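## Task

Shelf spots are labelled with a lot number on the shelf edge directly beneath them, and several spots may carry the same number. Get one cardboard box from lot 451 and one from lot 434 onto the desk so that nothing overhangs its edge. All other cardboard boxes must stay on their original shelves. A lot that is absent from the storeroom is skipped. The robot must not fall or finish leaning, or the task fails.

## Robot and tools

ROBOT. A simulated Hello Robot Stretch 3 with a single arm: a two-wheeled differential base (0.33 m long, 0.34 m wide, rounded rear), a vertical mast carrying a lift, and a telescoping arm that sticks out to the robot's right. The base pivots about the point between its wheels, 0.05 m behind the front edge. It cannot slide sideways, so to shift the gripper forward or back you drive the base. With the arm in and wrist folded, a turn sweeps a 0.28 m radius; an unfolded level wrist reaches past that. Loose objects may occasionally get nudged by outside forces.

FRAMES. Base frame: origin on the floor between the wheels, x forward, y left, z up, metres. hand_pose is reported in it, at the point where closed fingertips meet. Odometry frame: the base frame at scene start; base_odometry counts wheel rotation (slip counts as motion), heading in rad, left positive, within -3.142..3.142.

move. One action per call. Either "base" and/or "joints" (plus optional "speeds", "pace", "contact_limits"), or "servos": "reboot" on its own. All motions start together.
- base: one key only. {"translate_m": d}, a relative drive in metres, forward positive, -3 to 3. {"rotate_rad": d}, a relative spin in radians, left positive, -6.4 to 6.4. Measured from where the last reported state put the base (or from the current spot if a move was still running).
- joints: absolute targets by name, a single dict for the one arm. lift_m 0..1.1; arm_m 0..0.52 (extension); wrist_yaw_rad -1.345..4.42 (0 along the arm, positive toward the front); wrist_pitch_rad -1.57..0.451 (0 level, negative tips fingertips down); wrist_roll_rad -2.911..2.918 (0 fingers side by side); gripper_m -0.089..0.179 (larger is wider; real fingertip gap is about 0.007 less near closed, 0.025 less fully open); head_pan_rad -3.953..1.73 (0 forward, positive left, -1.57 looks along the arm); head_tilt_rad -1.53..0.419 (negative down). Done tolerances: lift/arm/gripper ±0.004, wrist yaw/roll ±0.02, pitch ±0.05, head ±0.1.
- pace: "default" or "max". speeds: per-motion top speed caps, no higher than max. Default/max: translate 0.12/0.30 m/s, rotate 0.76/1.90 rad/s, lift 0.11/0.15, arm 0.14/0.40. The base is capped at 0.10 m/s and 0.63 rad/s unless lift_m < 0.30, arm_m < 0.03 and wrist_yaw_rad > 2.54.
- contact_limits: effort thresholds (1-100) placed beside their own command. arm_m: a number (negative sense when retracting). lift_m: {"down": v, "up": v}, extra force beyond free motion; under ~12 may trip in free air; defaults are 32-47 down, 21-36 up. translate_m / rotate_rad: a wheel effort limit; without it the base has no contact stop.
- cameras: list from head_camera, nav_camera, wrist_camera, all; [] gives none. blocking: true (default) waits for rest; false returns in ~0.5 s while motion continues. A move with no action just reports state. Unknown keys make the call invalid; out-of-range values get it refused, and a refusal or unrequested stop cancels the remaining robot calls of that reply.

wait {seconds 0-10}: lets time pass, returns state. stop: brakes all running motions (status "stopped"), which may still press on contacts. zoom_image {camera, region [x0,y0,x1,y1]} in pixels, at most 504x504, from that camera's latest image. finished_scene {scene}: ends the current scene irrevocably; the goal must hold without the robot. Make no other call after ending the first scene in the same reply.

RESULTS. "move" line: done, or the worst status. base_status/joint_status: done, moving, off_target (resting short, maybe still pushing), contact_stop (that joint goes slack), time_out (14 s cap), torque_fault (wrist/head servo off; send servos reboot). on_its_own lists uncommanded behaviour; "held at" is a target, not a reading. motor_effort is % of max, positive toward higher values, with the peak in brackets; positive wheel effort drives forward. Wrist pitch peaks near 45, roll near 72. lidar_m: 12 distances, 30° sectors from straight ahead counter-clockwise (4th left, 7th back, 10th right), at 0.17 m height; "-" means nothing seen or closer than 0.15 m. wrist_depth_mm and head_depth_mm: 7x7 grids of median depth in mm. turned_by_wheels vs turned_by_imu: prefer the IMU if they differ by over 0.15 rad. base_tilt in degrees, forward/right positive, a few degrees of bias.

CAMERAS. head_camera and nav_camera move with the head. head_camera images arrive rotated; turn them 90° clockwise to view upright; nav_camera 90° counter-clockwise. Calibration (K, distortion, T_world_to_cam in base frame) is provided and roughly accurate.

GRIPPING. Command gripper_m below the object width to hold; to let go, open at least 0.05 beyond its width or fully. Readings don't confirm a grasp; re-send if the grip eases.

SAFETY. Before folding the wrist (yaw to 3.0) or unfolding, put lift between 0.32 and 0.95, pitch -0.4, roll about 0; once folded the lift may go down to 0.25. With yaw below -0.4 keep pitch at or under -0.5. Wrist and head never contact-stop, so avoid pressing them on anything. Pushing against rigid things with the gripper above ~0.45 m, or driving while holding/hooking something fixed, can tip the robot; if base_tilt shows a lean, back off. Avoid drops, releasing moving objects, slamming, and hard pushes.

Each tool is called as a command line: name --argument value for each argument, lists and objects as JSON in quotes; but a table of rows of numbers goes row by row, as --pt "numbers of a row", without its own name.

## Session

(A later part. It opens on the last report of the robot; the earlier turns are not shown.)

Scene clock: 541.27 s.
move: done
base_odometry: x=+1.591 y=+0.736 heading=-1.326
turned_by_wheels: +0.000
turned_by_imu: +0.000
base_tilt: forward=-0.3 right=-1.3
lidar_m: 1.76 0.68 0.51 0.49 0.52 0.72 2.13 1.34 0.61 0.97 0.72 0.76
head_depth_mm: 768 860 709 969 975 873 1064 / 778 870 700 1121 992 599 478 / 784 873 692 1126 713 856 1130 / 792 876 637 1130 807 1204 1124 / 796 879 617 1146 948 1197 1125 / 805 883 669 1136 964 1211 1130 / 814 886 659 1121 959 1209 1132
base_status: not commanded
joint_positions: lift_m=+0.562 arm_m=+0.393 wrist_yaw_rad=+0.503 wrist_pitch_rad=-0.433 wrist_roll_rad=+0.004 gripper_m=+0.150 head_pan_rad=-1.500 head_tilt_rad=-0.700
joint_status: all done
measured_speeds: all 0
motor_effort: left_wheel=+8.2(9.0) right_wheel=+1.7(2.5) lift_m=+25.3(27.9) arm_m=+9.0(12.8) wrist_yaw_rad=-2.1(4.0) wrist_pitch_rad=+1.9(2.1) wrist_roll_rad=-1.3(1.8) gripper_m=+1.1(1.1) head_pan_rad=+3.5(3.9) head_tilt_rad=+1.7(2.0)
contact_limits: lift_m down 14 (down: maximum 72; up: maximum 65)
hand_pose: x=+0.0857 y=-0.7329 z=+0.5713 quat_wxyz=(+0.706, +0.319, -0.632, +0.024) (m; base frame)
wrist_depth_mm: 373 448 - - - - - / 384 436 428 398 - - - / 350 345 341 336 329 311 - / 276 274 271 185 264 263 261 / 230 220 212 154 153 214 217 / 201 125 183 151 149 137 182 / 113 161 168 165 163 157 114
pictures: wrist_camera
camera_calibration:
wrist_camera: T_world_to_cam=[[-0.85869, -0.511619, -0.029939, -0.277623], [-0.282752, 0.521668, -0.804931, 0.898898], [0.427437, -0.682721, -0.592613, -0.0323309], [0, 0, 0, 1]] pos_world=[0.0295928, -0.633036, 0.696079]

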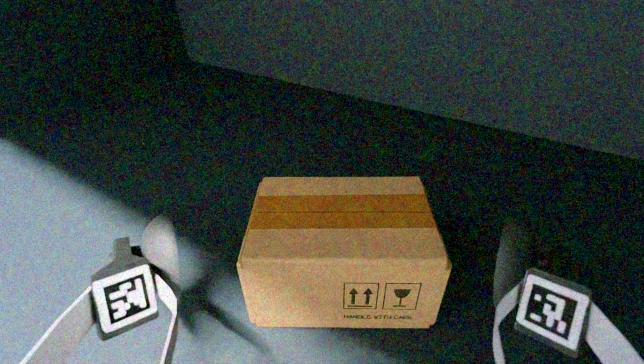

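move --joints '{"gripper_m":0.06}' --cameras '[]'

move --joints '{"lift_m":0.66}' --cameras '["wrist_camera"]'

move --joints '{"arm_m":0.0}' --speeds '{"arm_m":0.25}' --cameras '["wrist_camera"]'

move --joints '{"wrist_yaw_rad":1.6,"head_pan_rad":-3.14,"head_tilt_rad":-0.4}' --base '{"translate_m":-1.3}' --cameras '["wrist_camera"]'

move --base '{"translate_m":-0.42}'

Scene clock: 577.60 s.
move: done
base_odometry: x=+1.591 y=+0.736 heading=-1.326
turned_by_wheels: +0.000
turned_by_imu: +0.000
base_tilt: forward=-0.2 right=-1.3
lidar_m: 1.76 0.69 0.51 0.49 0.52 0.72 2.13 1.34 0.62 0.96 0.72 0.76
head_depth_mm: 770 857 708 971 976 867 1060 / 775 860 699 1122 993 600 477 / 785 871 694 1124 713 857 1126 / 790 871 638 1129 805 1202 1126 / 799 878 616 1146 952 1195 1123 / 804 883 667 1139 970 1210 1138 / 813 886 659 1128 961 1207 1128
base_status: not commanded
joint_positions: lift_m=+0.562 arm_m=+0.393 wrist_yaw_rad=+0.501 wrist_pitch_rad=-0.433 wrist_roll_rad=+0.004 gripper_m=+0.061 head_pan_rad=-1.500 head_tilt_rad=-0.700
joint_status: all done
measured_speeds: all 0
motor_effort: left_wheel=+8.1(8.9) right_wheel=+2.1(2.9) lift_m=+29.8(31.6) arm_m=-0.2(2.9) wrist_yaw_rad=-1.9(3.9) wrist_pitch_rad=+2.0(2.1) wrist_roll_rad=-1.7(1.8) gripper_m=-11.5(84.0) head_pan_rad=+2.5(3.2) head_tilt_rad=+0.4(1.5)
contact_limits: lift_m down 14 (down: maximum 72; up: maximum 65)
hand_pose: x=+0.0854 y=-0.7331 z=+0.5713 quat_wxyz=(+0.706, +0.319, -0.632, +0.023) (m; base frame)
wrist_depth_mm: 371 449 - - - - - / 385 438 430 399 - - - / 349 344 339 336 331 311 - / 278 274 272 185 256 264 261 / 230 227 153 154 153 219 219 / 195 194 146 153 142 183 187 / 175 161 165 167 164 125 168
pictures: none
No camera images: "cameras" was empty.

Scene clock: 579.33 s.
move: done
base_odometry: x=+1.591 y=+0.736 heading=-1.326
turned_by_wheels: +0.000
turned_by_imu: +0.000
base_tilt: forward=-0.3 right=-1.2
lidar_m: 1.76 0.69 0.51 0.49 0.52 0.72 2.14 1.34 0.61 0.96 0.72 0.77
head_depth_mm: 772 855 709 967 974 868 941 / 776 864 701 648 555 458 395 / 782 872 691 621 905 881 1126 / 791 871 636 741 901 1200 1121 / 797 878 615 1133 947 1196 1120 / 805 886 667 1148 963 1218 1134 / 812 888 658 1133 958 1214 1132
base_status: not commanded
joint_positions: lift_m=+0.660 arm_m=+0.393 wrist_yaw_rad=+0.501 wrist_pitch_rad=-0.441 wrist_roll_rad=+0.004 gripper_m=+0.061 head_pan_rad=-1.500 head_tilt_rad=-0.700
joint_status: all done
measured_speeds: all 0
motor_effort: left_wheel=+8.3(8.8) right_wheel=+1.8(2.4) lift_m=+31.3(34.0) arm_m=-3.9(4.4) wrist_yaw_rad=-1.8(2.7) wrist_pitch_rad=+3.5(3.6) wrist_roll_rad=-1.3(1.7) gripper_m=-10.5(11.1) head_pan_rad=+2.8(3.4) head_tilt_rad=+0.8(1.1)
hand_pose: x=+0.0849 y=-0.7322 z=+0.6675 quat_wxyz=(+0.706, +0.321, -0.631, +0.020) (m; base frame)
wrist_depth_mm: 371 451 - - - - - / 386 462 - - - - - / 403 485 512 - - - - / 405 434 430 189 188 - - / 365 362 155 155 154 349 331 / 311 310 145 151 143 300 299 / 280 257 256 253 253 125 262
pictures: wrist_camera
camera_calibration:
wrist_camera: T_world_to_cam=[[-0.859597, -0.510074, -0.0302853, -0.273655], [-0.284998, 0.527797, -0.800129, 0.977282], [0.42411, -0.679157, -0.599063, 0.0327543], [0, 0, 0, 1]] pos_world=[0.029399, -0.633145, 0.793285]

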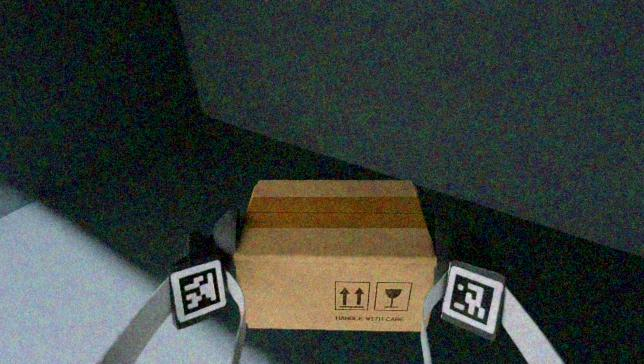

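Scene clock: 582.97 s.
move: done
base_odometry: x=+1.591 y=+0.736 heading=-1.326
turned_by_wheels: +0.000
turned_by_imu: +0.000
base_tilt: forward=-0.3 right=-1.2
lidar_m: 1.75 0.69 0.51 0.49 0.51 0.71 2.13 1.34 0.61 0.97 0.72 0.77
head_depth_mm: 771 855 711 965 973 870 1058 / 775 864 703 1127 995 886 1125 / 784 875 694 1127 986 879 1133 / 791 871 636 1131 980 1204 1107 / 798 879 617 1144 977 847 589 / 805 885 667 1136 969 1194 1107 / 817 887 660 1137 963 1209 1130
base_status: not commanded
joint_positions: lift_m=+0.660 arm_m=+0.001 wrist_yaw_rad=+0.501 wrist_pitch_rad=-0.442 wrist_roll_rad=+0.004 gripper_m=+0.061 head_pan_rad=-1.500 head_tilt_rad=-0.700
joint_status: all done
measured_speeds: all 0
motor_effort: left_wheel=+8.5(8.7) right_wheel=+1.5(2.5) lift_m=+29.6(32.1) arm_m=-12.0(15.0) wrist_yaw_rad=-1.1(3.0) wrist_pitch_rad=+3.5(3.7) wrist_roll_rad=-1.5(1.8) gripper_m=-10.5(11.2) head_pan_rad=+2.2(3.2) head_tilt_rad=-0.1(1.5)
hand_pose: x=+0.0848 y=-0.3397 z=+0.6673 quat_wxyz=(+0.706, +0.321, -0.631, +0.020) (m; base frame)
wrist_depth_mm: - 476 - - - - - / - 509 - - - - - / - 608 516 506 503 500 509 / - - 469 190 425 421 416 / - - 153 154 154 351 350 / 946 947 146 152 143 320 309 / 852 793 800 167 - 108 -
pictures: wrist_camera
camera_calibration:
wrist_camera: T_world_to_cam=[[-0.859623, -0.51003, -0.0302984, -0.0734319], [-0.285223, 0.528236, -0.799759, 0.769861], [0.423905, -0.678849, -0.599556, 0.299735], [0, 0, 0, 1]] pos_world=[0.0293994, -0.240646, 0.793186]

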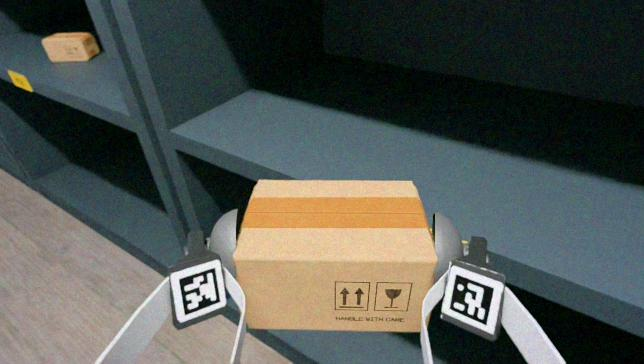

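Scene clock: 597.10 s.
move: done
base_odometry: x=+1.276 y=+1.998 heading=-1.326
turned_by_wheels: +0.000
turned_by_imu: -0.001
base_tilt: forward=-0.2 right=-1.1
lidar_m: 1.87 0.73 0.54 0.52 0.55 0.76 1.04 1.08 1.51 0.48 0.98 0.98
head_depth_mm: 863 920 983 1049 1133 1239 1316 / 866 918 985 1059 1136 1232 1336 / 863 920 984 1061 1132 1233 1334 / 869 923 987 1058 1141 1242 1332 / 869 922 985 1059 1140 1244 1323 / 868 925 989 1060 1142 1240 1324 / 870 924 991 1061 1148 1243 1324
base_status: done
joint_positions: lift_m=+0.660 arm_m=+0.001 wrist_yaw_rad=+1.597 wrist_pitch_rad=-0.442 wrist_roll_rad=+0.004 gripper_m=+0.061 head_pan_rad=-3.140 head_tilt_rad=-0.400
joint_status: all done
measured_speeds: all 0
motor_effort: left_wheel=-3.6(10.7) right_wheel=-8.8(14.5) lift_m=+25.8(29.5) arm_m=+12.3(13.1) wrist_yaw_rad=+1.2(4.8) wrist_pitch_rad=+3.6(3.8) wrist_roll_rad=-1.4(1.8) gripper_m=-10.4(11.4) head_pan_rad=+3.4(6.1) head_tilt_rad=-3.2(6.3)
hand_pose: x=+0.1999 y=-0.1399 z=+0.6673 quat_wxyz=(+0.592, +0.603, -0.371, +0.385) (m; base frame)
wrist_depth_mm: - - - - - - - / - - - - - - - / - - - - - - - / - - - 191 - - - / - - 153 155 154 - - / 847 - 146 151 143 - - / 759 797 798 790 786 125 -
pictures: wrist_camera
camera_calibration:
wrist_camera: T_world_to_cam=[[0.0603511, -0.997719, -0.0302283, -0.124822], [-0.600169, -0.0120724, -0.799782, 0.684517], [0.797593, 0.0664098, -0.599529, 0.41615], [0, 0, 0, 1]] pos_world=[0.0864403, -0.14391, 0.793186]

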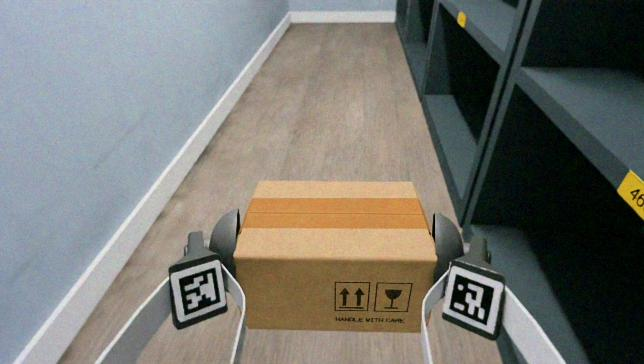

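Scene clock: 602.43 s.
move: done
base_odometry: x=+1.174 y=+2.405 heading=-1.326
turned_by_wheels: +0.000
turned_by_imu: +0.000
base_tilt: forward=-0.5 right=-1.1
lidar_m: 1.90 0.74 0.55 0.53 0.56 0.64 0.62 0.64 0.90 2.65 0.62 1.35
head_depth_mm: 504 536 573 615 664 723 787 / 504 537 574 615 665 723 790 / 505 537 574 616 666 723 791 / 505 537 576 617 666 723 794 / 506 540 576 617 669 727 794 / 507 538 576 618 670 727 796 / 508 540 578 620 670 729 801
base_status: done
joint_positions: lift_m=+0.660 arm_m=+0.001 wrist_yaw_rad=+1.597 wrist_pitch_rad=-0.442 wrist_roll_rad=+0.004 gripper_m=+0.061 head_pan_rad=-3.140 head_tilt_rad=-0.400
joint_status: not commanded
measured_speeds: all 0
motor_effort: left_wheel=-6.0(11.7) right_wheel=-4.7(13.9) lift_m=+27.9(28.1) arm_m=+12.3(13.3) wrist_yaw_rad=+1.1(3.4) wrist_pitch_rad=+3.7(3.7) wrist_roll_rad=-1.5(1.8) gripper_m=-10.5(11.0) head_pan_rad=+3.1(3.9) head_tilt_rad=-3.9(4.2)
hand_pose: x=+0.1999 y=-0.1399 z=+0.6673 quat_wxyz=(+0.592, +0.603, -0.371, +0.385) (m; base frame)
wrist_depth_mm: - - - - - - - / - - - - - - - / - - - - - - - / - - - 193 - - - / - - 153 155 154 - - / 831 - 146 151 143 - - / 756 780 793 775 777 121 -
pictures: head_camera (sideways), nav_camera (sideways), wrist_camera
camera_calibration:
head_camera: T_world_to_cam=[[0.340258, 0.0468763, -0.939163, 1.23565], [-0.0331965, -0.997535, -0.0618169, 0.0803199], [-0.939746, 0.0522106, -0.337863, 0.401098], [0, 0, 0, 1]] pos_world=[-0.0408437, 0.00125759, 1.30096]
nav_camera: T_world_to_cam=[[-0.364931, -0.0176653, 0.930867, -1.16621], [-0.0172427, 0.999777, 0.0122133, 0.0344028], [-0.930875, -0.0115937, -0.365154, 0.434123], [0, 0, 0, 1]] pos_world=[-0.0208796, -0.0499635, 1.24369]
wrist_camera: T_world_to_cam=[[0.0603511, -0.997719, -0.0302283, -0.124822], [-0.600169, -0.0120724, -0.799782, 0.684517], [0.797593, 0.0664098, -0.599529, 0.41615], [0, 0, 0, 1]] pos_world=[0.0864403, -0.14391, 0.793186]

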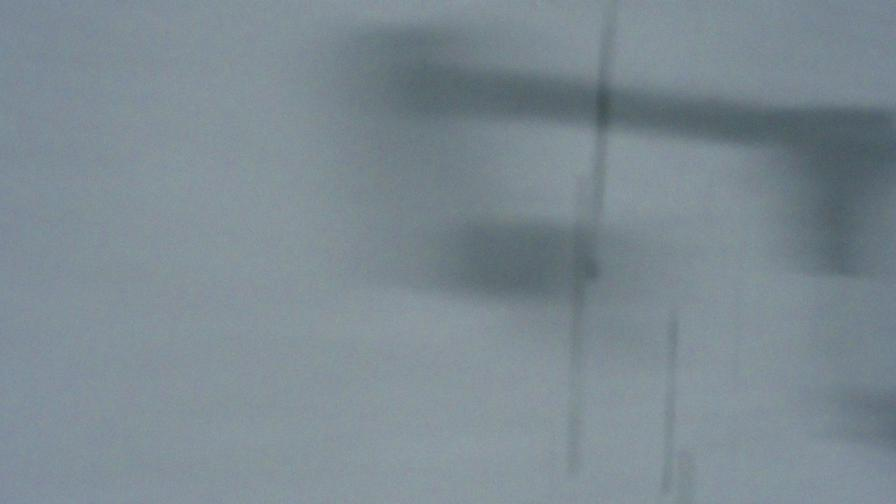

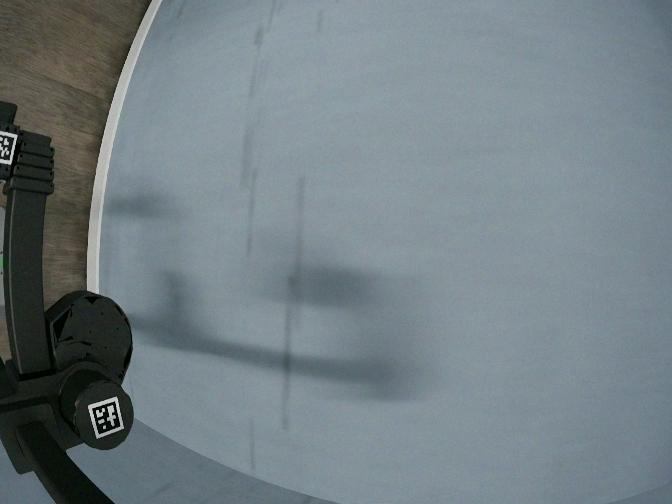

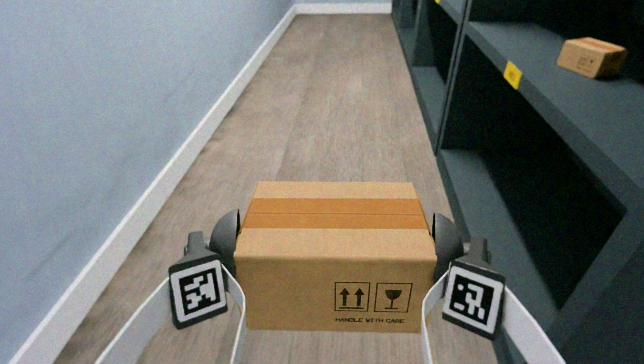

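move --base '{"rotate_rad":1.6}' --cameras '[]'

move --base '{"translate_m":-1.3}' --cameras '[]'

move --base '{"translate_m":-0.75}' --joints '{"lift_m":0.86,"head_pan_rad":-2.6,"head_tilt_rad":-0.5}'

Scene clock: 613.30 s.
move: done
base_odometry: x=+1.174 y=+2.405 heading=+0.274
turned_by_wheels: +1.600
turned_by_imu: +1.573
base_tilt: forward=-0.3 right=-1.2
lidar_m: 0.53 0.56 0.63 0.62 0.65 0.91 2.82 0.62 1.36 1.82 0.73 0.55
head_depth_mm: 1994 1936 1877 1820 1776 1672 1429 / 2678 2872 2880 2759 2312 1801 1428 / 2714 2867 3069 3271 2438 1789 1411 / 2713 2895 3113 3246 2408 1786 1413 / 2731 2909 3082 3236 2378 1763 1395 / 2739 2928 3098 3227 2378 1752 1395 / 2763 2916 3065 3246 2233 1630 1224
base_status: done
joint_positions: lift_m=+0.660 arm_m=+0.001 wrist_yaw_rad=+1.597 wrist_pitch_rad=-0.442 wrist_roll_rad=+0.004 gripper_m=+0.061 head_pan_rad=-3.140 head_tilt_rad=-0.400
joint_status: not commanded
measured_speeds: all 0
motor_effort: left_wheel=-8.8(12.4) right_wheel=+9.4(12.0) lift_m=+29.9(30.7) arm_m=+4.1(12.9) wrist_yaw_rad=+1.9(3.7) wrist_pitch_rad=+3.6(3.7) wrist_roll_rad=-1.3(1.8) gripper_m=-10.8(11.0) head_pan_rad=+3.4(3.7) head_tilt_rad=-2.8(4.3)
hand_pose: x=+0.1999 y=-0.1399 z=+0.6673 quat_wxyz=(+0.592, +0.603, -0.371, +0.385) (m; base frame)
wrist_depth_mm: 449 436 428 418 409 394 388 / 498 482 469 457 442 430 417 / 531 524 518 497 480 470 458 / - - - 193 516 515 502 / - - 153 155 154 - 540 / 812 - 146 151 143 - - / 833 794 787 770 776 118 -
pictures: none
No camera images: "cameras" was empty.

Scene clock: 627.43 s.
move: done
base_odometry: x=-0.077 y=+2.054 heading=+0.274
turned_by_wheels: +0.000
turned_by_imu: -0.001
base_tilt: forward=-0.3 right=-1.2
lidar_m: 1.82 0.91 0.68 0.66 0.70 0.98 1.92 1.65 2.28 1.23 0.50 0.52
head_depth_mm: 1629 1721 1821 1955 1915 1725 1429 / 1630 1731 1842 1987 2144 1808 1423 / 1635 1732 1852 1976 2114 1779 1403 / 1632 1746 1855 1988 2134 1773 1418 / 1647 1743 1854 2005 2125 1754 1399 / 1632 1755 1869 1994 2133 1746 1393 / 1647 1749 1865 1981 2134 1748 1387
base_status: done
joint_positions: lift_m=+0.660 arm_m=+0.001 wrist_yaw_rad=+1.597 wrist_pitch_rad=-0.442 wrist_roll_rad=+0.004 gripper_m=+0.061 head_pan_rad=-3.140 head_tilt_rad=-0.400
joint_status: not commanded
measured_speeds: all 0
motor_effort: left_wheel=-3.6(12.9) right_wheel=-8.2(11.6) lift_m=+30.6(32.3) arm_m=-11.8(13.6) wrist_yaw_rad=+2.9(3.8) wrist_pitch_rad=+3.5(3.7) wrist_roll_rad=-1.3(1.8) gripper_m=-10.6(11.2) head_pan_rad=+2.7(3.7) head_tilt_rad=-2.0(3.8)
hand_pose: x=+0.1999 y=-0.1399 z=+0.6673 quat_wxyz=(+0.592, +0.603, -0.371, +0.385) (m; base frame)
wrist_depth_mm: - - - - - - 289 / - - - - - - 285 / - - - - - - 284 / - - - 192 - - 305 / - - 153 155 154 - 344 / 913 930 146 152 143 - 387 / 833 789 784 781 761 108 -
pictures: none
No camera images: "cameras" was empty.

Scene clock: 636.07 s.
move: done
base_odometry: x=-0.800 y=+1.851 heading=+0.274
turned_by_wheels: +0.000
turned_by_imu: +0.000
base_tilt: forward=-0.2 right=-1.0
lidar_m: 1.47 0.95 0.71 0.69 0.73 1.02 1.18 1.03 1.74 3.56 1.51 1.15
head_depth_mm: 987 1047 1115 1203 1300 1400 1329 / 1042 1108 1195 1288 1392 1502 1319 / 1106 1188 1273 1381 1503 1560 1314 / 1177 1265 1360 1417 1637 1601 1298 / 1247 1359 1478 1321 1732 1541 1301 / 1336 1461 1608 1312 1052 1483 1325 / 1448 1582 1732 1292 914 1569 1354
base_status: done
joint_positions: lift_m=+0.860 arm_m=+0.001 wrist_yaw_rad=+1.597 wrist_pitch_rad=-0.442 wrist_roll_rad=+0.004 gripper_m=+0.061 head_pan_rad=-2.600 head_tilt_rad=-0.500
joint_status: all done
measured_speeds: all 0
motor_effort: left_wheel=-8.2(12.6) right_wheel=-2.8(12.2) lift_m=+31.1(34.5) arm_m=-10.9(12.3) wrist_yaw_rad=+2.1(3.6) wrist_pitch_rad=+3.6(3.8) wrist_roll_rad=-1.3(1.8) gripper_m=-9.8(11.4) head_pan_rad=-2.8(5.9) head_tilt_rad=+4.1(7.2)
hand_pose: x=+0.1999 y=-0.1399 z=+0.8673 quat_wxyz=(+0.592, +0.603, -0.371, +0.385) (m; base frame)
wrist_depth_mm: - - - - - - - / - - - - - - - / - - - - - - - / - - - 193 - - - / - - 153 155 155 - - / - - 145 151 143 - - / 962 - 991 986 963 974 -
pictures: head_camera (sideways), nav_camera (sideways), wrist_camera
camera_calibration:
head_camera: T_world_to_cam=[[0.34664, 0.262504, -0.900518, 1.18517], [0.489755, -0.86944, -0.0649208, 0.0811343], [-0.799988, -0.418529, -0.429945, 0.520027], [0, 0, 0, 1]] pos_world=[-0.0345469, -0.0229229, 1.29612]
nav_camera: T_world_to_cam=[[-0.382064, -0.249674, 0.88977, -1.11247], [-0.529729, 0.848101, 0.0105183, 0.0397548], [-0.757241, -0.467319, -0.456289, 0.551701], [0, 0, 0, 1]] pos_world=[0.0137972, -0.0536503, 1.24116]
wrist_camera: T_world_to_cam=[[0.0604283, -0.997713, -0.0302963, -0.118714], [-0.60028, -0.0120736, -0.799699, 0.844401], [0.797504, 0.0665107, -0.599636, 0.536186], [0, 0, 0, 1]] pos_world=[0.0864405, -0.14391, 0.993186]

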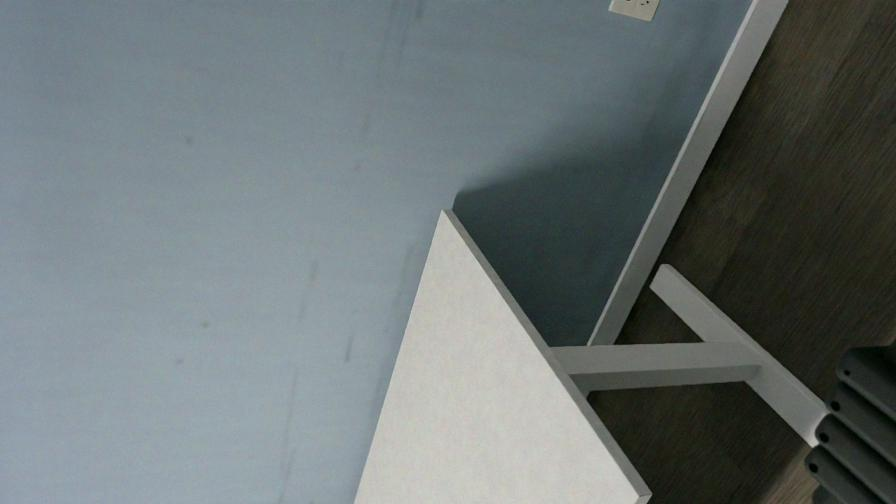

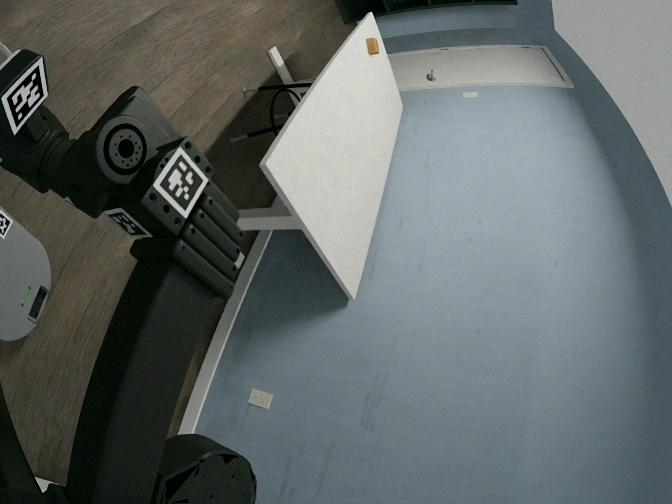

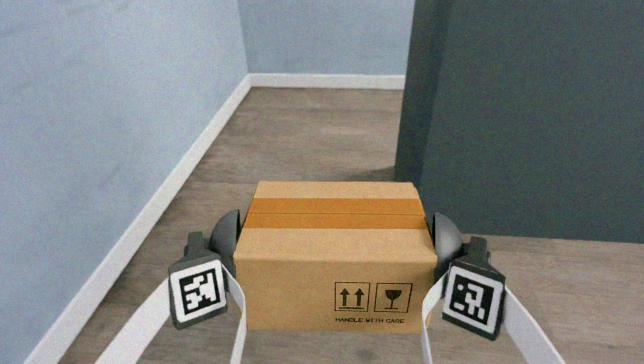

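move --base '{"translate_m":-0.64}' --joints '{"head_pan_rad":-1.57,"head_tilt_rad":-0.6}' --cameras '[]'

move --joints '{"wrist_yaw_rad":0.0}' --cameras '["head_camera"]'

move --joints '{"arm_m":0.38}' --speeds '{"arm_m":0.2}'

Scene clock: 660.87 s.
move: done
base_odometry: x=-1.416 y=+1.678 heading=+0.273
turned_by_wheels: +0.000
turned_by_imu: -0.001
base_tilt: forward=-0.2 right=-1.2
lidar_m: 1.76 0.98 0.74 0.72 0.75 0.57 0.55 0.58 0.71 0.70 2.37 1.78
head_depth_mm: 1807 1736 1570 1128 843 1395 - / 2714 2593 1704 1126 834 1492 - / 3281 3682 1702 1113 830 1022 - / 3303 3591 1660 1101 822 1466 1173 / 3317 3594 1933 1088 816 1451 1190 / 3194 3368 3485 2301 836 1450 1212 / 3374 3669 3464 2406 1802 1448 1215
base_status: done
joint_positions: lift_m=+0.860 arm_m=+0.001 wrist_yaw_rad=+1.597 wrist_pitch_rad=-0.442 wrist_roll_rad=+0.004 gripper_m=+0.061 head_pan_rad=-1.570 head_tilt_rad=-0.600
joint_status: all done
measured_speeds: all 0
motor_effort: left_wheel=-8.8(13.7) right_wheel=-2.0(11.7) lift_m=+29.1(30.8) arm_m=-9.9(11.1) wrist_yaw_rad=+3.4(3.9) wrist_pitch_rad=+3.7(3.8) wrist_roll_rad=-1.3(1.8) gripper_m=-10.8(11.1) head_pan_rad=-3.3(5.6) head_tilt_rad=-5.0(9.1)
hand_pose: x=+0.1999 y=-0.1399 z=+0.8673 quat_wxyz=(+0.592, +0.603, -0.371, +0.385) (m; base frame)
wrist_depth_mm: - - - - - - - / - - - - - - - / - - - - - - - / - - - 192 - - - / - - 153 155 154 - - / - - 146 151 143 - - / 961 994 981 983 975 954 -
pictures: none
No camera images: "cameras" was empty.

Scene clock: 662.67 s.
move: done
base_odometry: x=-1.416 y=+1.678 heading=+0.273
turned_by_wheels: +0.000
turned_by_imu: +0.000
base_tilt: forward=-0.3 right=-1.2
lidar_m: 1.76 0.98 0.74 0.72 0.75 0.56 0.55 0.58 0.71 0.70 2.38 1.79
head_depth_mm: 1796 1724 1570 1133 840 1396 - / 2706 2584 1710 1121 835 1482 - / 3279 3640 1681 1113 825 492 359 / 3303 3637 1661 1098 823 312 303 / 3372 3614 1924 1086 815 1384 1192 / 3186 3376 3500 2296 840 1463 1213 / 3368 3639 3465 2349 1802 1443 1207
base_status: not commanded
joint_positions: lift_m=+0.860 arm_m=+0.001 wrist_yaw_rad=+0.003 wrist_pitch_rad=-0.442 wrist_roll_rad=+0.004 gripper_m=+0.061 head_pan_rad=-1.570 head_tilt_rad=-0.600
joint_status: all done
measured_speeds: all 0
motor_effort: left_wheel=-8.6(9.2) right_wheel=-1.7(2.7) lift_m=+29.3(29.7) arm_m=-8.9(10.4) wrist_yaw_rad=-3.5(7.3) wrist_pitch_rad=+3.7(3.7) wrist_roll_rad=-1.5(1.8) gripper_m=-10.8(11.1) head_pan_rad=-3.1(3.6) head_tilt_rad=-5.2(5.8)
hand_pose: x=-0.0209 y=-0.3668 z=+0.8673 quat_wxyz=(+0.689, +0.156, -0.691, -0.155) (m; base frame)
wrist_depth_mm: - - - - - - - / - - - - - - - / - - - - - - - / - - - 183 - - - / - - 153 155 154 - - / - - 146 151 143 - - / - - 993 167 797 124 -
pictures: head_camera (sideways)
camera_calibration:
head_camera: T_world_to_cam=[[-0.0466911, 0.520085, -0.852837, 1.12535], [0.997501, -0.0210373, -0.0674404, 0.0812933], [-0.0530161, -0.853855, -0.517803, 0.629753], [0, 0, 0, 1]] pos_world=[0.00484067, -0.0458484, 1.29131]

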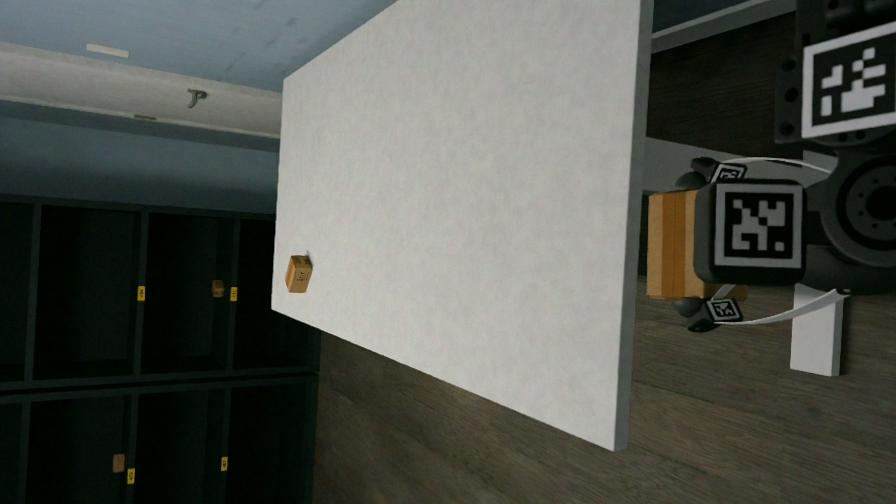

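Scene clock: 666.27 s.
move: done
base_odometry: x=-1.416 y=+1.678 heading=+0.273
turned_by_wheels: +0.000
turned_by_imu: +0.000
base_tilt: forward=-0.3 right=-1.1
lidar_m: 1.77 0.98 0.74 0.72 0.75 0.57 0.55 0.58 0.70 0.69 2.38 1.79
head_depth_mm: 1783 1726 1567 1134 328 - - / 2722 2585 1719 437 343 1445 1204 / 3287 3645 1669 516 829 1026 1180 / 3316 3572 1659 542 823 1470 1203 / 3329 3599 1909 1087 815 1462 1193 / 3239 3306 3538 2266 838 1458 1221 / 3360 3620 3485 2361 1804 1444 1214
base_status: not commanded
joint_positions: lift_m=+0.860 arm_m=+0.380 wrist_yaw_rad=+0.003 wrist_pitch_rad=-0.442 wrist_roll_rad=+0.004 gripper_m=+0.061 head_pan_rad=-1.570 head_tilt_rad=-0.600
joint_status: all done
measured_speeds: all 0
motor_effort: left_wheel=-8.9(9.4) right_wheel=-2.2(3.0) lift_m=+28.8(29.6) arm_m=+12.7(15.5) wrist_yaw_rad=-3.3(4.2) wrist_pitch_rad=+3.7(3.8) wrist_roll_rad=-1.4(1.8) gripper_m=-10.7(11.2) head_pan_rad=-2.1(3.6) head_tilt_rad=-4.7(5.6)
hand_pose: x=-0.0209 y=-0.7463 z=+0.8673 quat_wxyz=(+0.689, +0.156, -0.691, -0.155) (m; base frame)
wrist_depth_mm: - - - - - - - / - - - - - - - / - - - - - - - / - - - 183 - - - / - - 153 155 154 - - / - - 146 151 143 - - / - - - 164 - 108 -
pictures: head_camera (sideways), nav_camera (sideways), wrist_camera
camera_calibration:
head_camera: T_world_to_cam=[[-0.0466318, 0.520282, -0.85272, 1.12521], [0.997494, -0.0212235, -0.0674983, 0.08136], [-0.0532159, -0.853731, -0.517988, 0.63], [0, 0, 0, 1]] pos_world=[0.00484028, -0.0458476, 1.29131]
nav_camera: T_world_to_cam=[[0.0174084, -0.542769, 0.839701, -1.04964], [-0.999792, -0.0183493, 0.00886673, 0.0447854], [0.0105953, -0.839681, -0.542976, 0.659822], [0, 0, 0, 1]] pos_world=[0.0560576, -0.0148488, 1.23925]
wrist_camera: T_world_to_cam=[[-0.998849, -0.0371873, -0.0302918, -0.0157154], [0.00189415, 0.600484, -0.799635, 1.17424], [0.047926, -0.798772, -0.599722, 0.0912012], [0, 0, 0, 1]] pos_world=[-0.0222924, -0.63285, 0.993186]

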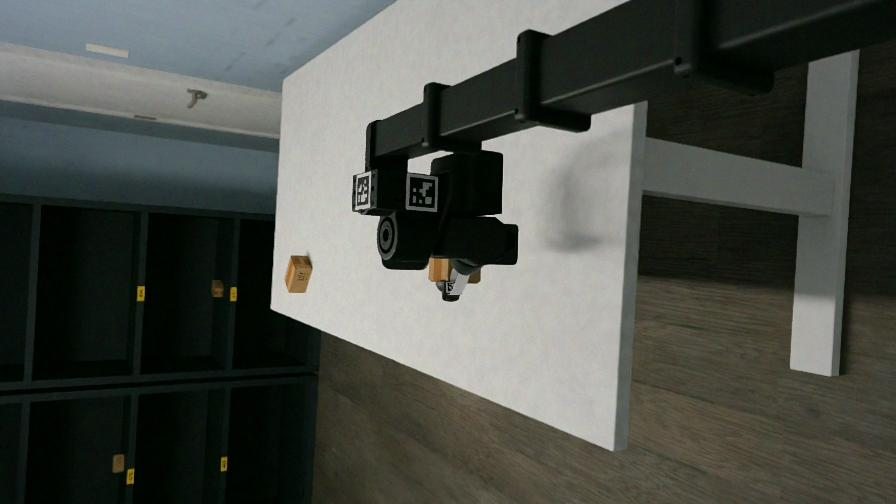

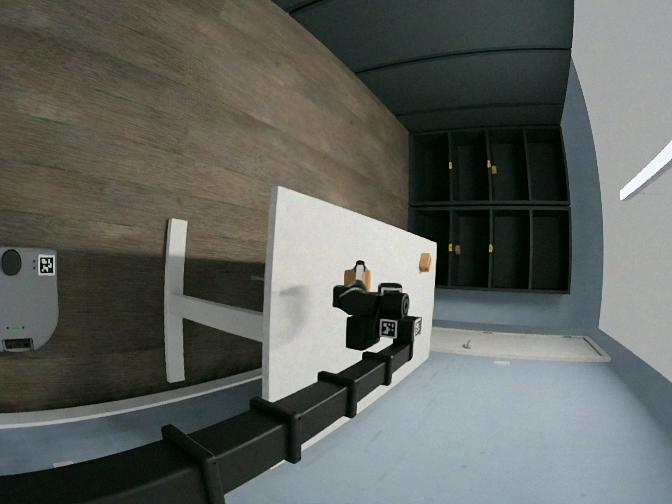

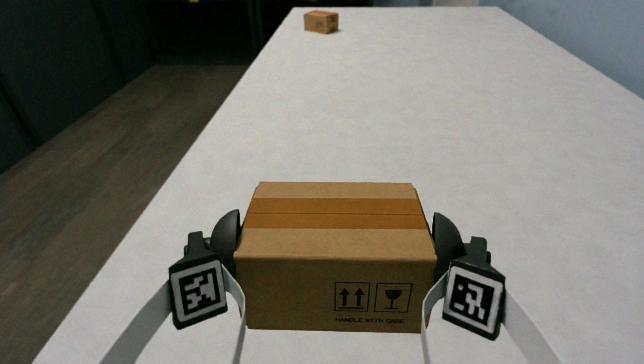

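move --joints '{"lift_m":0.765}' --cameras '[]'

move --joints '{"lift_m":0.746}' --speeds '{"lift_m":0.03}' --contact_limits '{"lift_m":{"down":12}}' --cameras '["wrist_camera"]'

Scene clock: 674.63 s.
move: done
base_odometry: x=-1.416 y=+1.678 heading=+0.273
turned_by_wheels: +0.000
turned_by_imu: +0.000
base_tilt: forward=-0.3 right=-1.3
lidar_m: 1.76 0.98 0.74 0.72 0.75 0.56 0.55 0.58 0.71 0.70 2.38 1.78
head_depth_mm: 1801 1727 1575 1136 844 1360 300 / 2718 2595 1719 1120 488 371 323 / 3248 3628 1685 1111 568 1024 1178 / 3289 3570 1676 1097 755 1466 1199 / 3295 3537 1922 1084 817 1470 1194 / 3195 3358 3521 2306 841 1458 1218 / 3383 3607 3526 2377 1795 1452 1216
base_status: not commanded
joint_positions: lift_m=+0.765 arm_m=+0.380 wrist_yaw_rad=+0.003 wrist_pitch_rad=-0.442 wrist_roll_rad=+0.004 gripper_m=+0.061 head_pan_rad=-1.570 head_tilt_rad=-0.600
joint_status: all done
measured_speeds: all 0
motor_effort: left_wheel=-8.5(9.2) right_wheel=-2.0(2.8) lift_m=+24.0(28.4) arm_m=+5.1(8.0) wrist_yaw_rad=-2.9(4.4) wrist_pitch_rad=+3.6(3.7) wrist_roll_rad=-1.6(1.8) gripper_m=-10.5(11.4) head_pan_rad=-2.0(2.7) head_tilt_rad=-4.4(4.5)
hand_pose: x=-0.0209 y=-0.7463 z=+0.7723 quat_wxyz=(+0.689, +0.156, -0.691, -0.155) (m; base frame)
wrist_depth_mm: - - - - - - - / - - - - - - - / - - - - - - - / - - - 183 - - - / - - 153 154 154 - - / - - 146 152 143 - - / - - - 164 - 107 -
pictures: none
No camera images: "cameras" was empty.

Scene clock: 675.70 s.
move: done
base_odometry: x=-1.416 y=+1.678 heading=+0.273
turned_by_wheels: +0.000
turned_by_imu: +0.000
base_tilt: forward=-0.1 right=-1.2
lidar_m: 1.76 0.98 0.74 0.72 0.75 0.57 0.55 0.58 0.71 0.70 2.37 1.78
head_depth_mm: 1815 1727 1566 1134 840 1385 327 / 2701 2592 1713 1121 779 394 327 / 3281 3595 1687 1108 572 1021 1176 / 3306 3603 1654 1098 685 1472 1205 / 3294 3605 1925 1089 816 1460 1194 / 3183 3387 3471 2287 836 1461 1217 / 3331 3657 3507 2400 1782 1449 1210
base_status: not commanded
joint_positions: lift_m=+0.746 arm_m=+0.380 wrist_yaw_rad=+0.003 wrist_pitch_rad=-0.425 wrist_roll_rad=+0.003 gripper_m=+0.061 head_pan_rad=-1.570 head_tilt_rad=-0.600
joint_status: all done
measured_speeds: all 0
motor_effort: left_wheel=-8.8(9.1) right_wheel=-2.0(3.2) lift_m=+21.3(26.7) arm_m=+2.5(5.4) wrist_yaw_rad=-3.9(4.3) wrist_pitch_rad=+0.4(3.7) wrist_roll_rad=-1.1(1.7) gripper_m=-10.2(10.9) head_pan_rad=-2.0(2.5) head_tilt_rad=-3.9(4.3)
contact_limits: lift_m down 12 (down: maximum 72; up: maximum 65)
hand_pose: x=-0.0209 y=-0.7484 z=+0.7570 quat_wxyz=(+0.690, +0.150, -0.692, -0.149) (m; base frame)
wrist_depth_mm: - - - - - - - / - - - - - - - / - - - - - - - / - - - 178 177 - - / - - 153 154 152 - - / - - 145 152 142 - - / - - - - - 108 -
pictures: wrist_camera
camera_calibration:
wrist_camera: T_world_to_cam=[[-0.99886, -0.0380548, -0.0288119, -0.0208697], [0.000991953, 0.586945, -0.809626, 1.08477], [0.0477212, -0.808732, -0.586238, 0.0056496], [0, 0, 0, 1]] pos_world=[-0.0221916, -0.632928, 0.880973]

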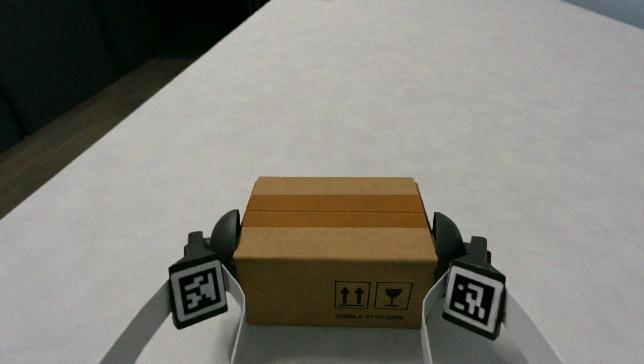

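Just touching (pitch deflected slightly). Release.

move --joints '{"gripper_m":0.15}' --cameras '[]'

move --joints '{"lift_m":0.88}' --pace "max" --cameras '["head_camera","wrist_camera"]'

move --joints '{"arm_m":0.0}' --pace "max" --cameras '["head_camera"]'

Scene clock: 684.33 s.
move: done
base_odometry: x=-1.416 y=+1.678 heading=+0.273
turned_by_wheels: +0.000
turned_by_imu: +0.000
base_tilt: forward=-0.3 right=-1.1
lidar_m: 1.76 0.98 0.74 0.72 0.75 0.56 0.55 0.58 0.71 0.70 2.38 1.78
head_depth_mm: 1792 1725 1577 1136 841 1396 327 / 2688 2578 1705 1122 775 394 327 / 3272 3619 1687 1109 572 1021 1182 / 3358 3582 1665 1099 688 1478 1202 / 3261 3530 1928 1090 813 1470 1196 / 3235 3402 3502 2283 840 1448 1212 / 3341 3633 3526 2361 1801 1441 1215
base_status: not commanded
joint_positions: lift_m=+0.746 arm_m=+0.380 wrist_yaw_rad=+0.003 wrist_pitch_rad=-0.432 wrist_roll_rad=+0.003 gripper_m=+0.150 head_pan_rad=-1.570 head_tilt_rad=-0.600
joint_status: all done
measured_speeds: all 0
motor_effort: left_wheel=-8.6(9.2) right_wheel=-1.7(2.8) lift_m=+29.7(29.9) arm_m=-3.7(4.1) wrist_yaw_rad=-3.6(4.5) wrist_pitch_rad=+1.7(1.9) wrist_roll_rad=-1.0(1.5) gripper_m=+0.8(80.9) head_pan_rad=-1.3(2.1) head_tilt_rad=-2.5(3.5)
contact_limits: lift_m down 12 (down: maximum 72; up: maximum 65)
hand_pose: x=-0.0209 y=-0.7476 z=+0.7556 quat_wxyz=(+0.690, +0.152, -0.691, -0.151) (m; base frame)
wrist_depth_mm: - - - - - - - / - - - - - - - / - - - - - - - / - - - 175 173 - - / - 145 152 150 149 140 - / - 126 159 153 151 124 - / - 119 - - - - 111
pictures: none
No camera images: "cameras" was empty.

Scene clock: 686.00 s.
move: done
base_odometry: x=-1.416 y=+1.678 heading=+0.273
turned_by_wheels: +0.000
turned_by_imu: +0.000
base_tilt: forward=-0.3 right=-1.2
lidar_m: 1.76 0.98 0.74 0.72 0.75 0.57 0.55 0.58 0.71 0.70 2.38 1.79
head_depth_mm: 1802 1721 1579 1138 310 - 1188 / 2706 2612 1715 408 349 1483 1206 / 3271 3603 1683 509 827 1019 1178 / 3370 3624 1647 534 822 1477 1203 / 3331 3563 1925 1040 817 1464 1188 / 3200 3347 3486 2287 840 1449 1212 / 3338 3651 3538 2385 1799 1448 1203
base_status: not commanded
joint_positions: lift_m=+0.880 arm_m=+0.380 wrist_yaw_rad=+0.003 wrist_pitch_rad=-0.433 wrist_roll_rad=+0.003 gripper_m=+0.150 head_pan_rad=-1.570 head_tilt_rad=-0.600
joint_status: all done
measured_speeds: all 0
motor_effort: left_wheel=-8.6(9.2) right_wheel=-1.9(2.6) lift_m=+28.5(33.9) arm_m=-6.5(6.6) wrist_yaw_rad=-3.1(4.6) wrist_pitch_rad=+1.9(2.1) wrist_roll_rad=-1.2(1.4) gripper_m=+0.3(1.4) head_pan_rad=-1.0(2.0) head_tilt_rad=-2.1(3.2)
hand_pose: x=-0.0209 y=-0.7474 z=+0.8893 quat_wxyz=(+0.690, +0.153, -0.691, -0.151) (m; base frame)
wrist_depth_mm: - - - - - - - / - - - - - - - / - - - - - - - / - - - - - - - / - 154 - - - 140 - / - 126 - - - 124 - / 113 119 - 253 251 - 111
pictures: head_camera (sideways), wrist_camera
camera_calibration:
head_camera: T_world_to_cam=[[-0.0466318, 0.520282, -0.85272, 1.12521], [0.997494, -0.0212235, -0.0674983, 0.08136], [-0.0532159, -0.853731, -0.517988, 0.63], [0, 0, 0, 1]] pos_world=[0.00484028, -0.0458476, 1.29131]
wrist_camera: T_world_to_cam=[[-0.99886, -0.0378271, -0.0291089, -0.0165831], [0.000996151, 0.593203, -0.805052, 1.19189], [0.0477203, -0.804164, -0.592489, 0.0930434], [0, 0, 0, 1]] pos_world=[-0.0221916, -0.632838, 1.01418]

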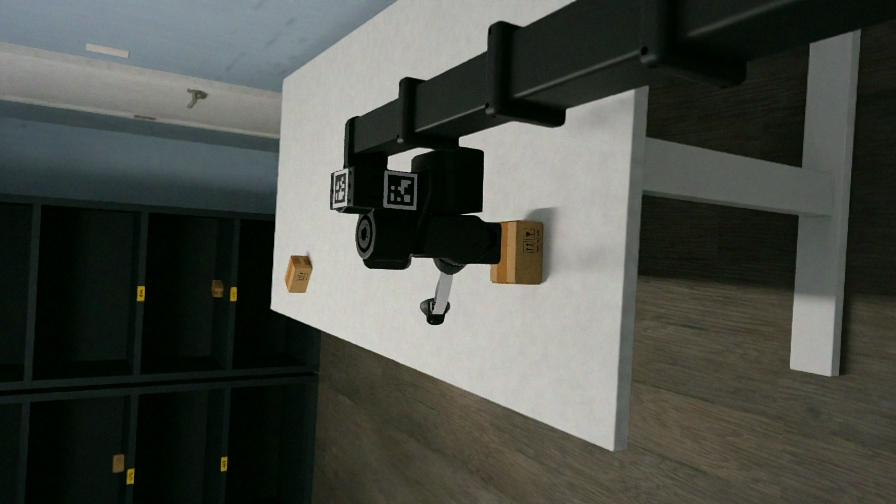

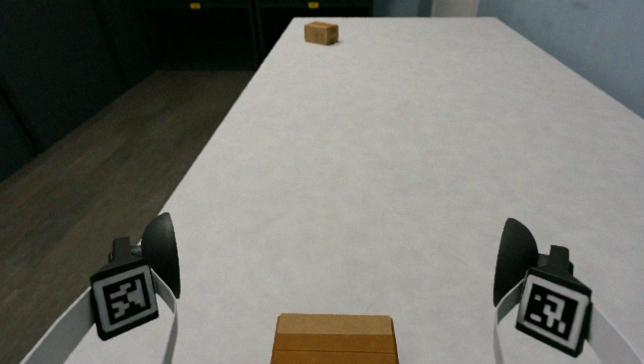

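Scene clock: 688.23 s.
move: done
base_odometry: x=-1.416 y=+1.678 heading=+0.273
turned_by_wheels: +0.000
turned_by_imu: +0.000
base_tilt: forward=-0.3 right=-1.1
lidar_m: 1.76 0.98 0.74 0.72 0.75 0.56 0.55 0.58 0.71 0.69 2.38 1.78
head_depth_mm: 1796 1724 1552 1133 842 1397 - / 2734 2590 1712 1121 833 1499 - / 3336 3637 1681 1113 832 464 - / 3276 3580 1656 1100 824 294 296 / 3329 3629 1904 1087 815 1383 1193 / 3249 3331 3520 2297 835 1453 1216 / 3354 3579 3538 2387 1785 1450 1205
base_status: not commanded
joint_positions: lift_m=+0.880 arm_m=+0.001 wrist_yaw_rad=+0.003 wrist_pitch_rad=-0.434 wrist_roll_rad=+0.003 gripper_m=+0.150 head_pan_rad=-1.570 head_tilt_rad=-0.600
joint_status: all done
measured_speeds: all 0
motor_effort: left_wheel=-8.7(9.1) right_wheel=-1.8(2.8) lift_m=+26.2(28.6) arm_m=-12.7(14.7) wrist_yaw_rad=-2.0(4.4) wrist_pitch_rad=+2.2(2.2) wrist_roll_rad=-1.2(1.4) gripper_m=+0.5(1.1) head_pan_rad=-1.2(1.7) head_tilt_rad=-2.2(3.0)
hand_pose: x=-0.0209 y=-0.3679 z=+0.8891 quat_wxyz=(+0.690, +0.153, -0.691, -0.152) (m; base frame)
wrist_depth_mm: - - - - - - - / - - - - - - - / - - - 547 - - - / - - - - - - - / - 158 - - - 140 - / - 125 - - - 124 - / - - - - - - 111
pictures: head_camera (sideways)
camera_calibration:
head_camera: T_world_to_cam=[[-0.0466318, 0.520282, -0.85272, 1.12521], [0.997494, -0.0212235, -0.0674983, 0.08136], [-0.0532159, -0.853731, -0.517988, 0.63], [0, 0, 0, 1]] pos_world=[0.00484028, -0.0458476, 1.29131]

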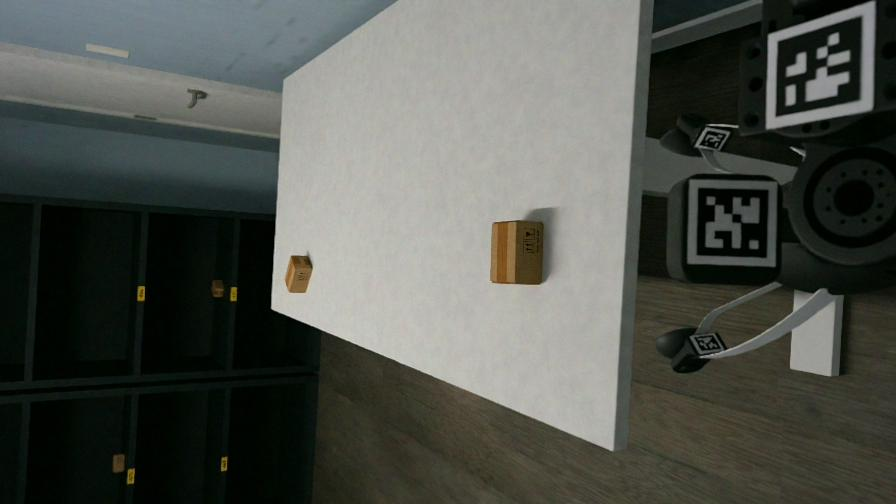

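finished_scene --scene 2

The scene is finished: the task was done.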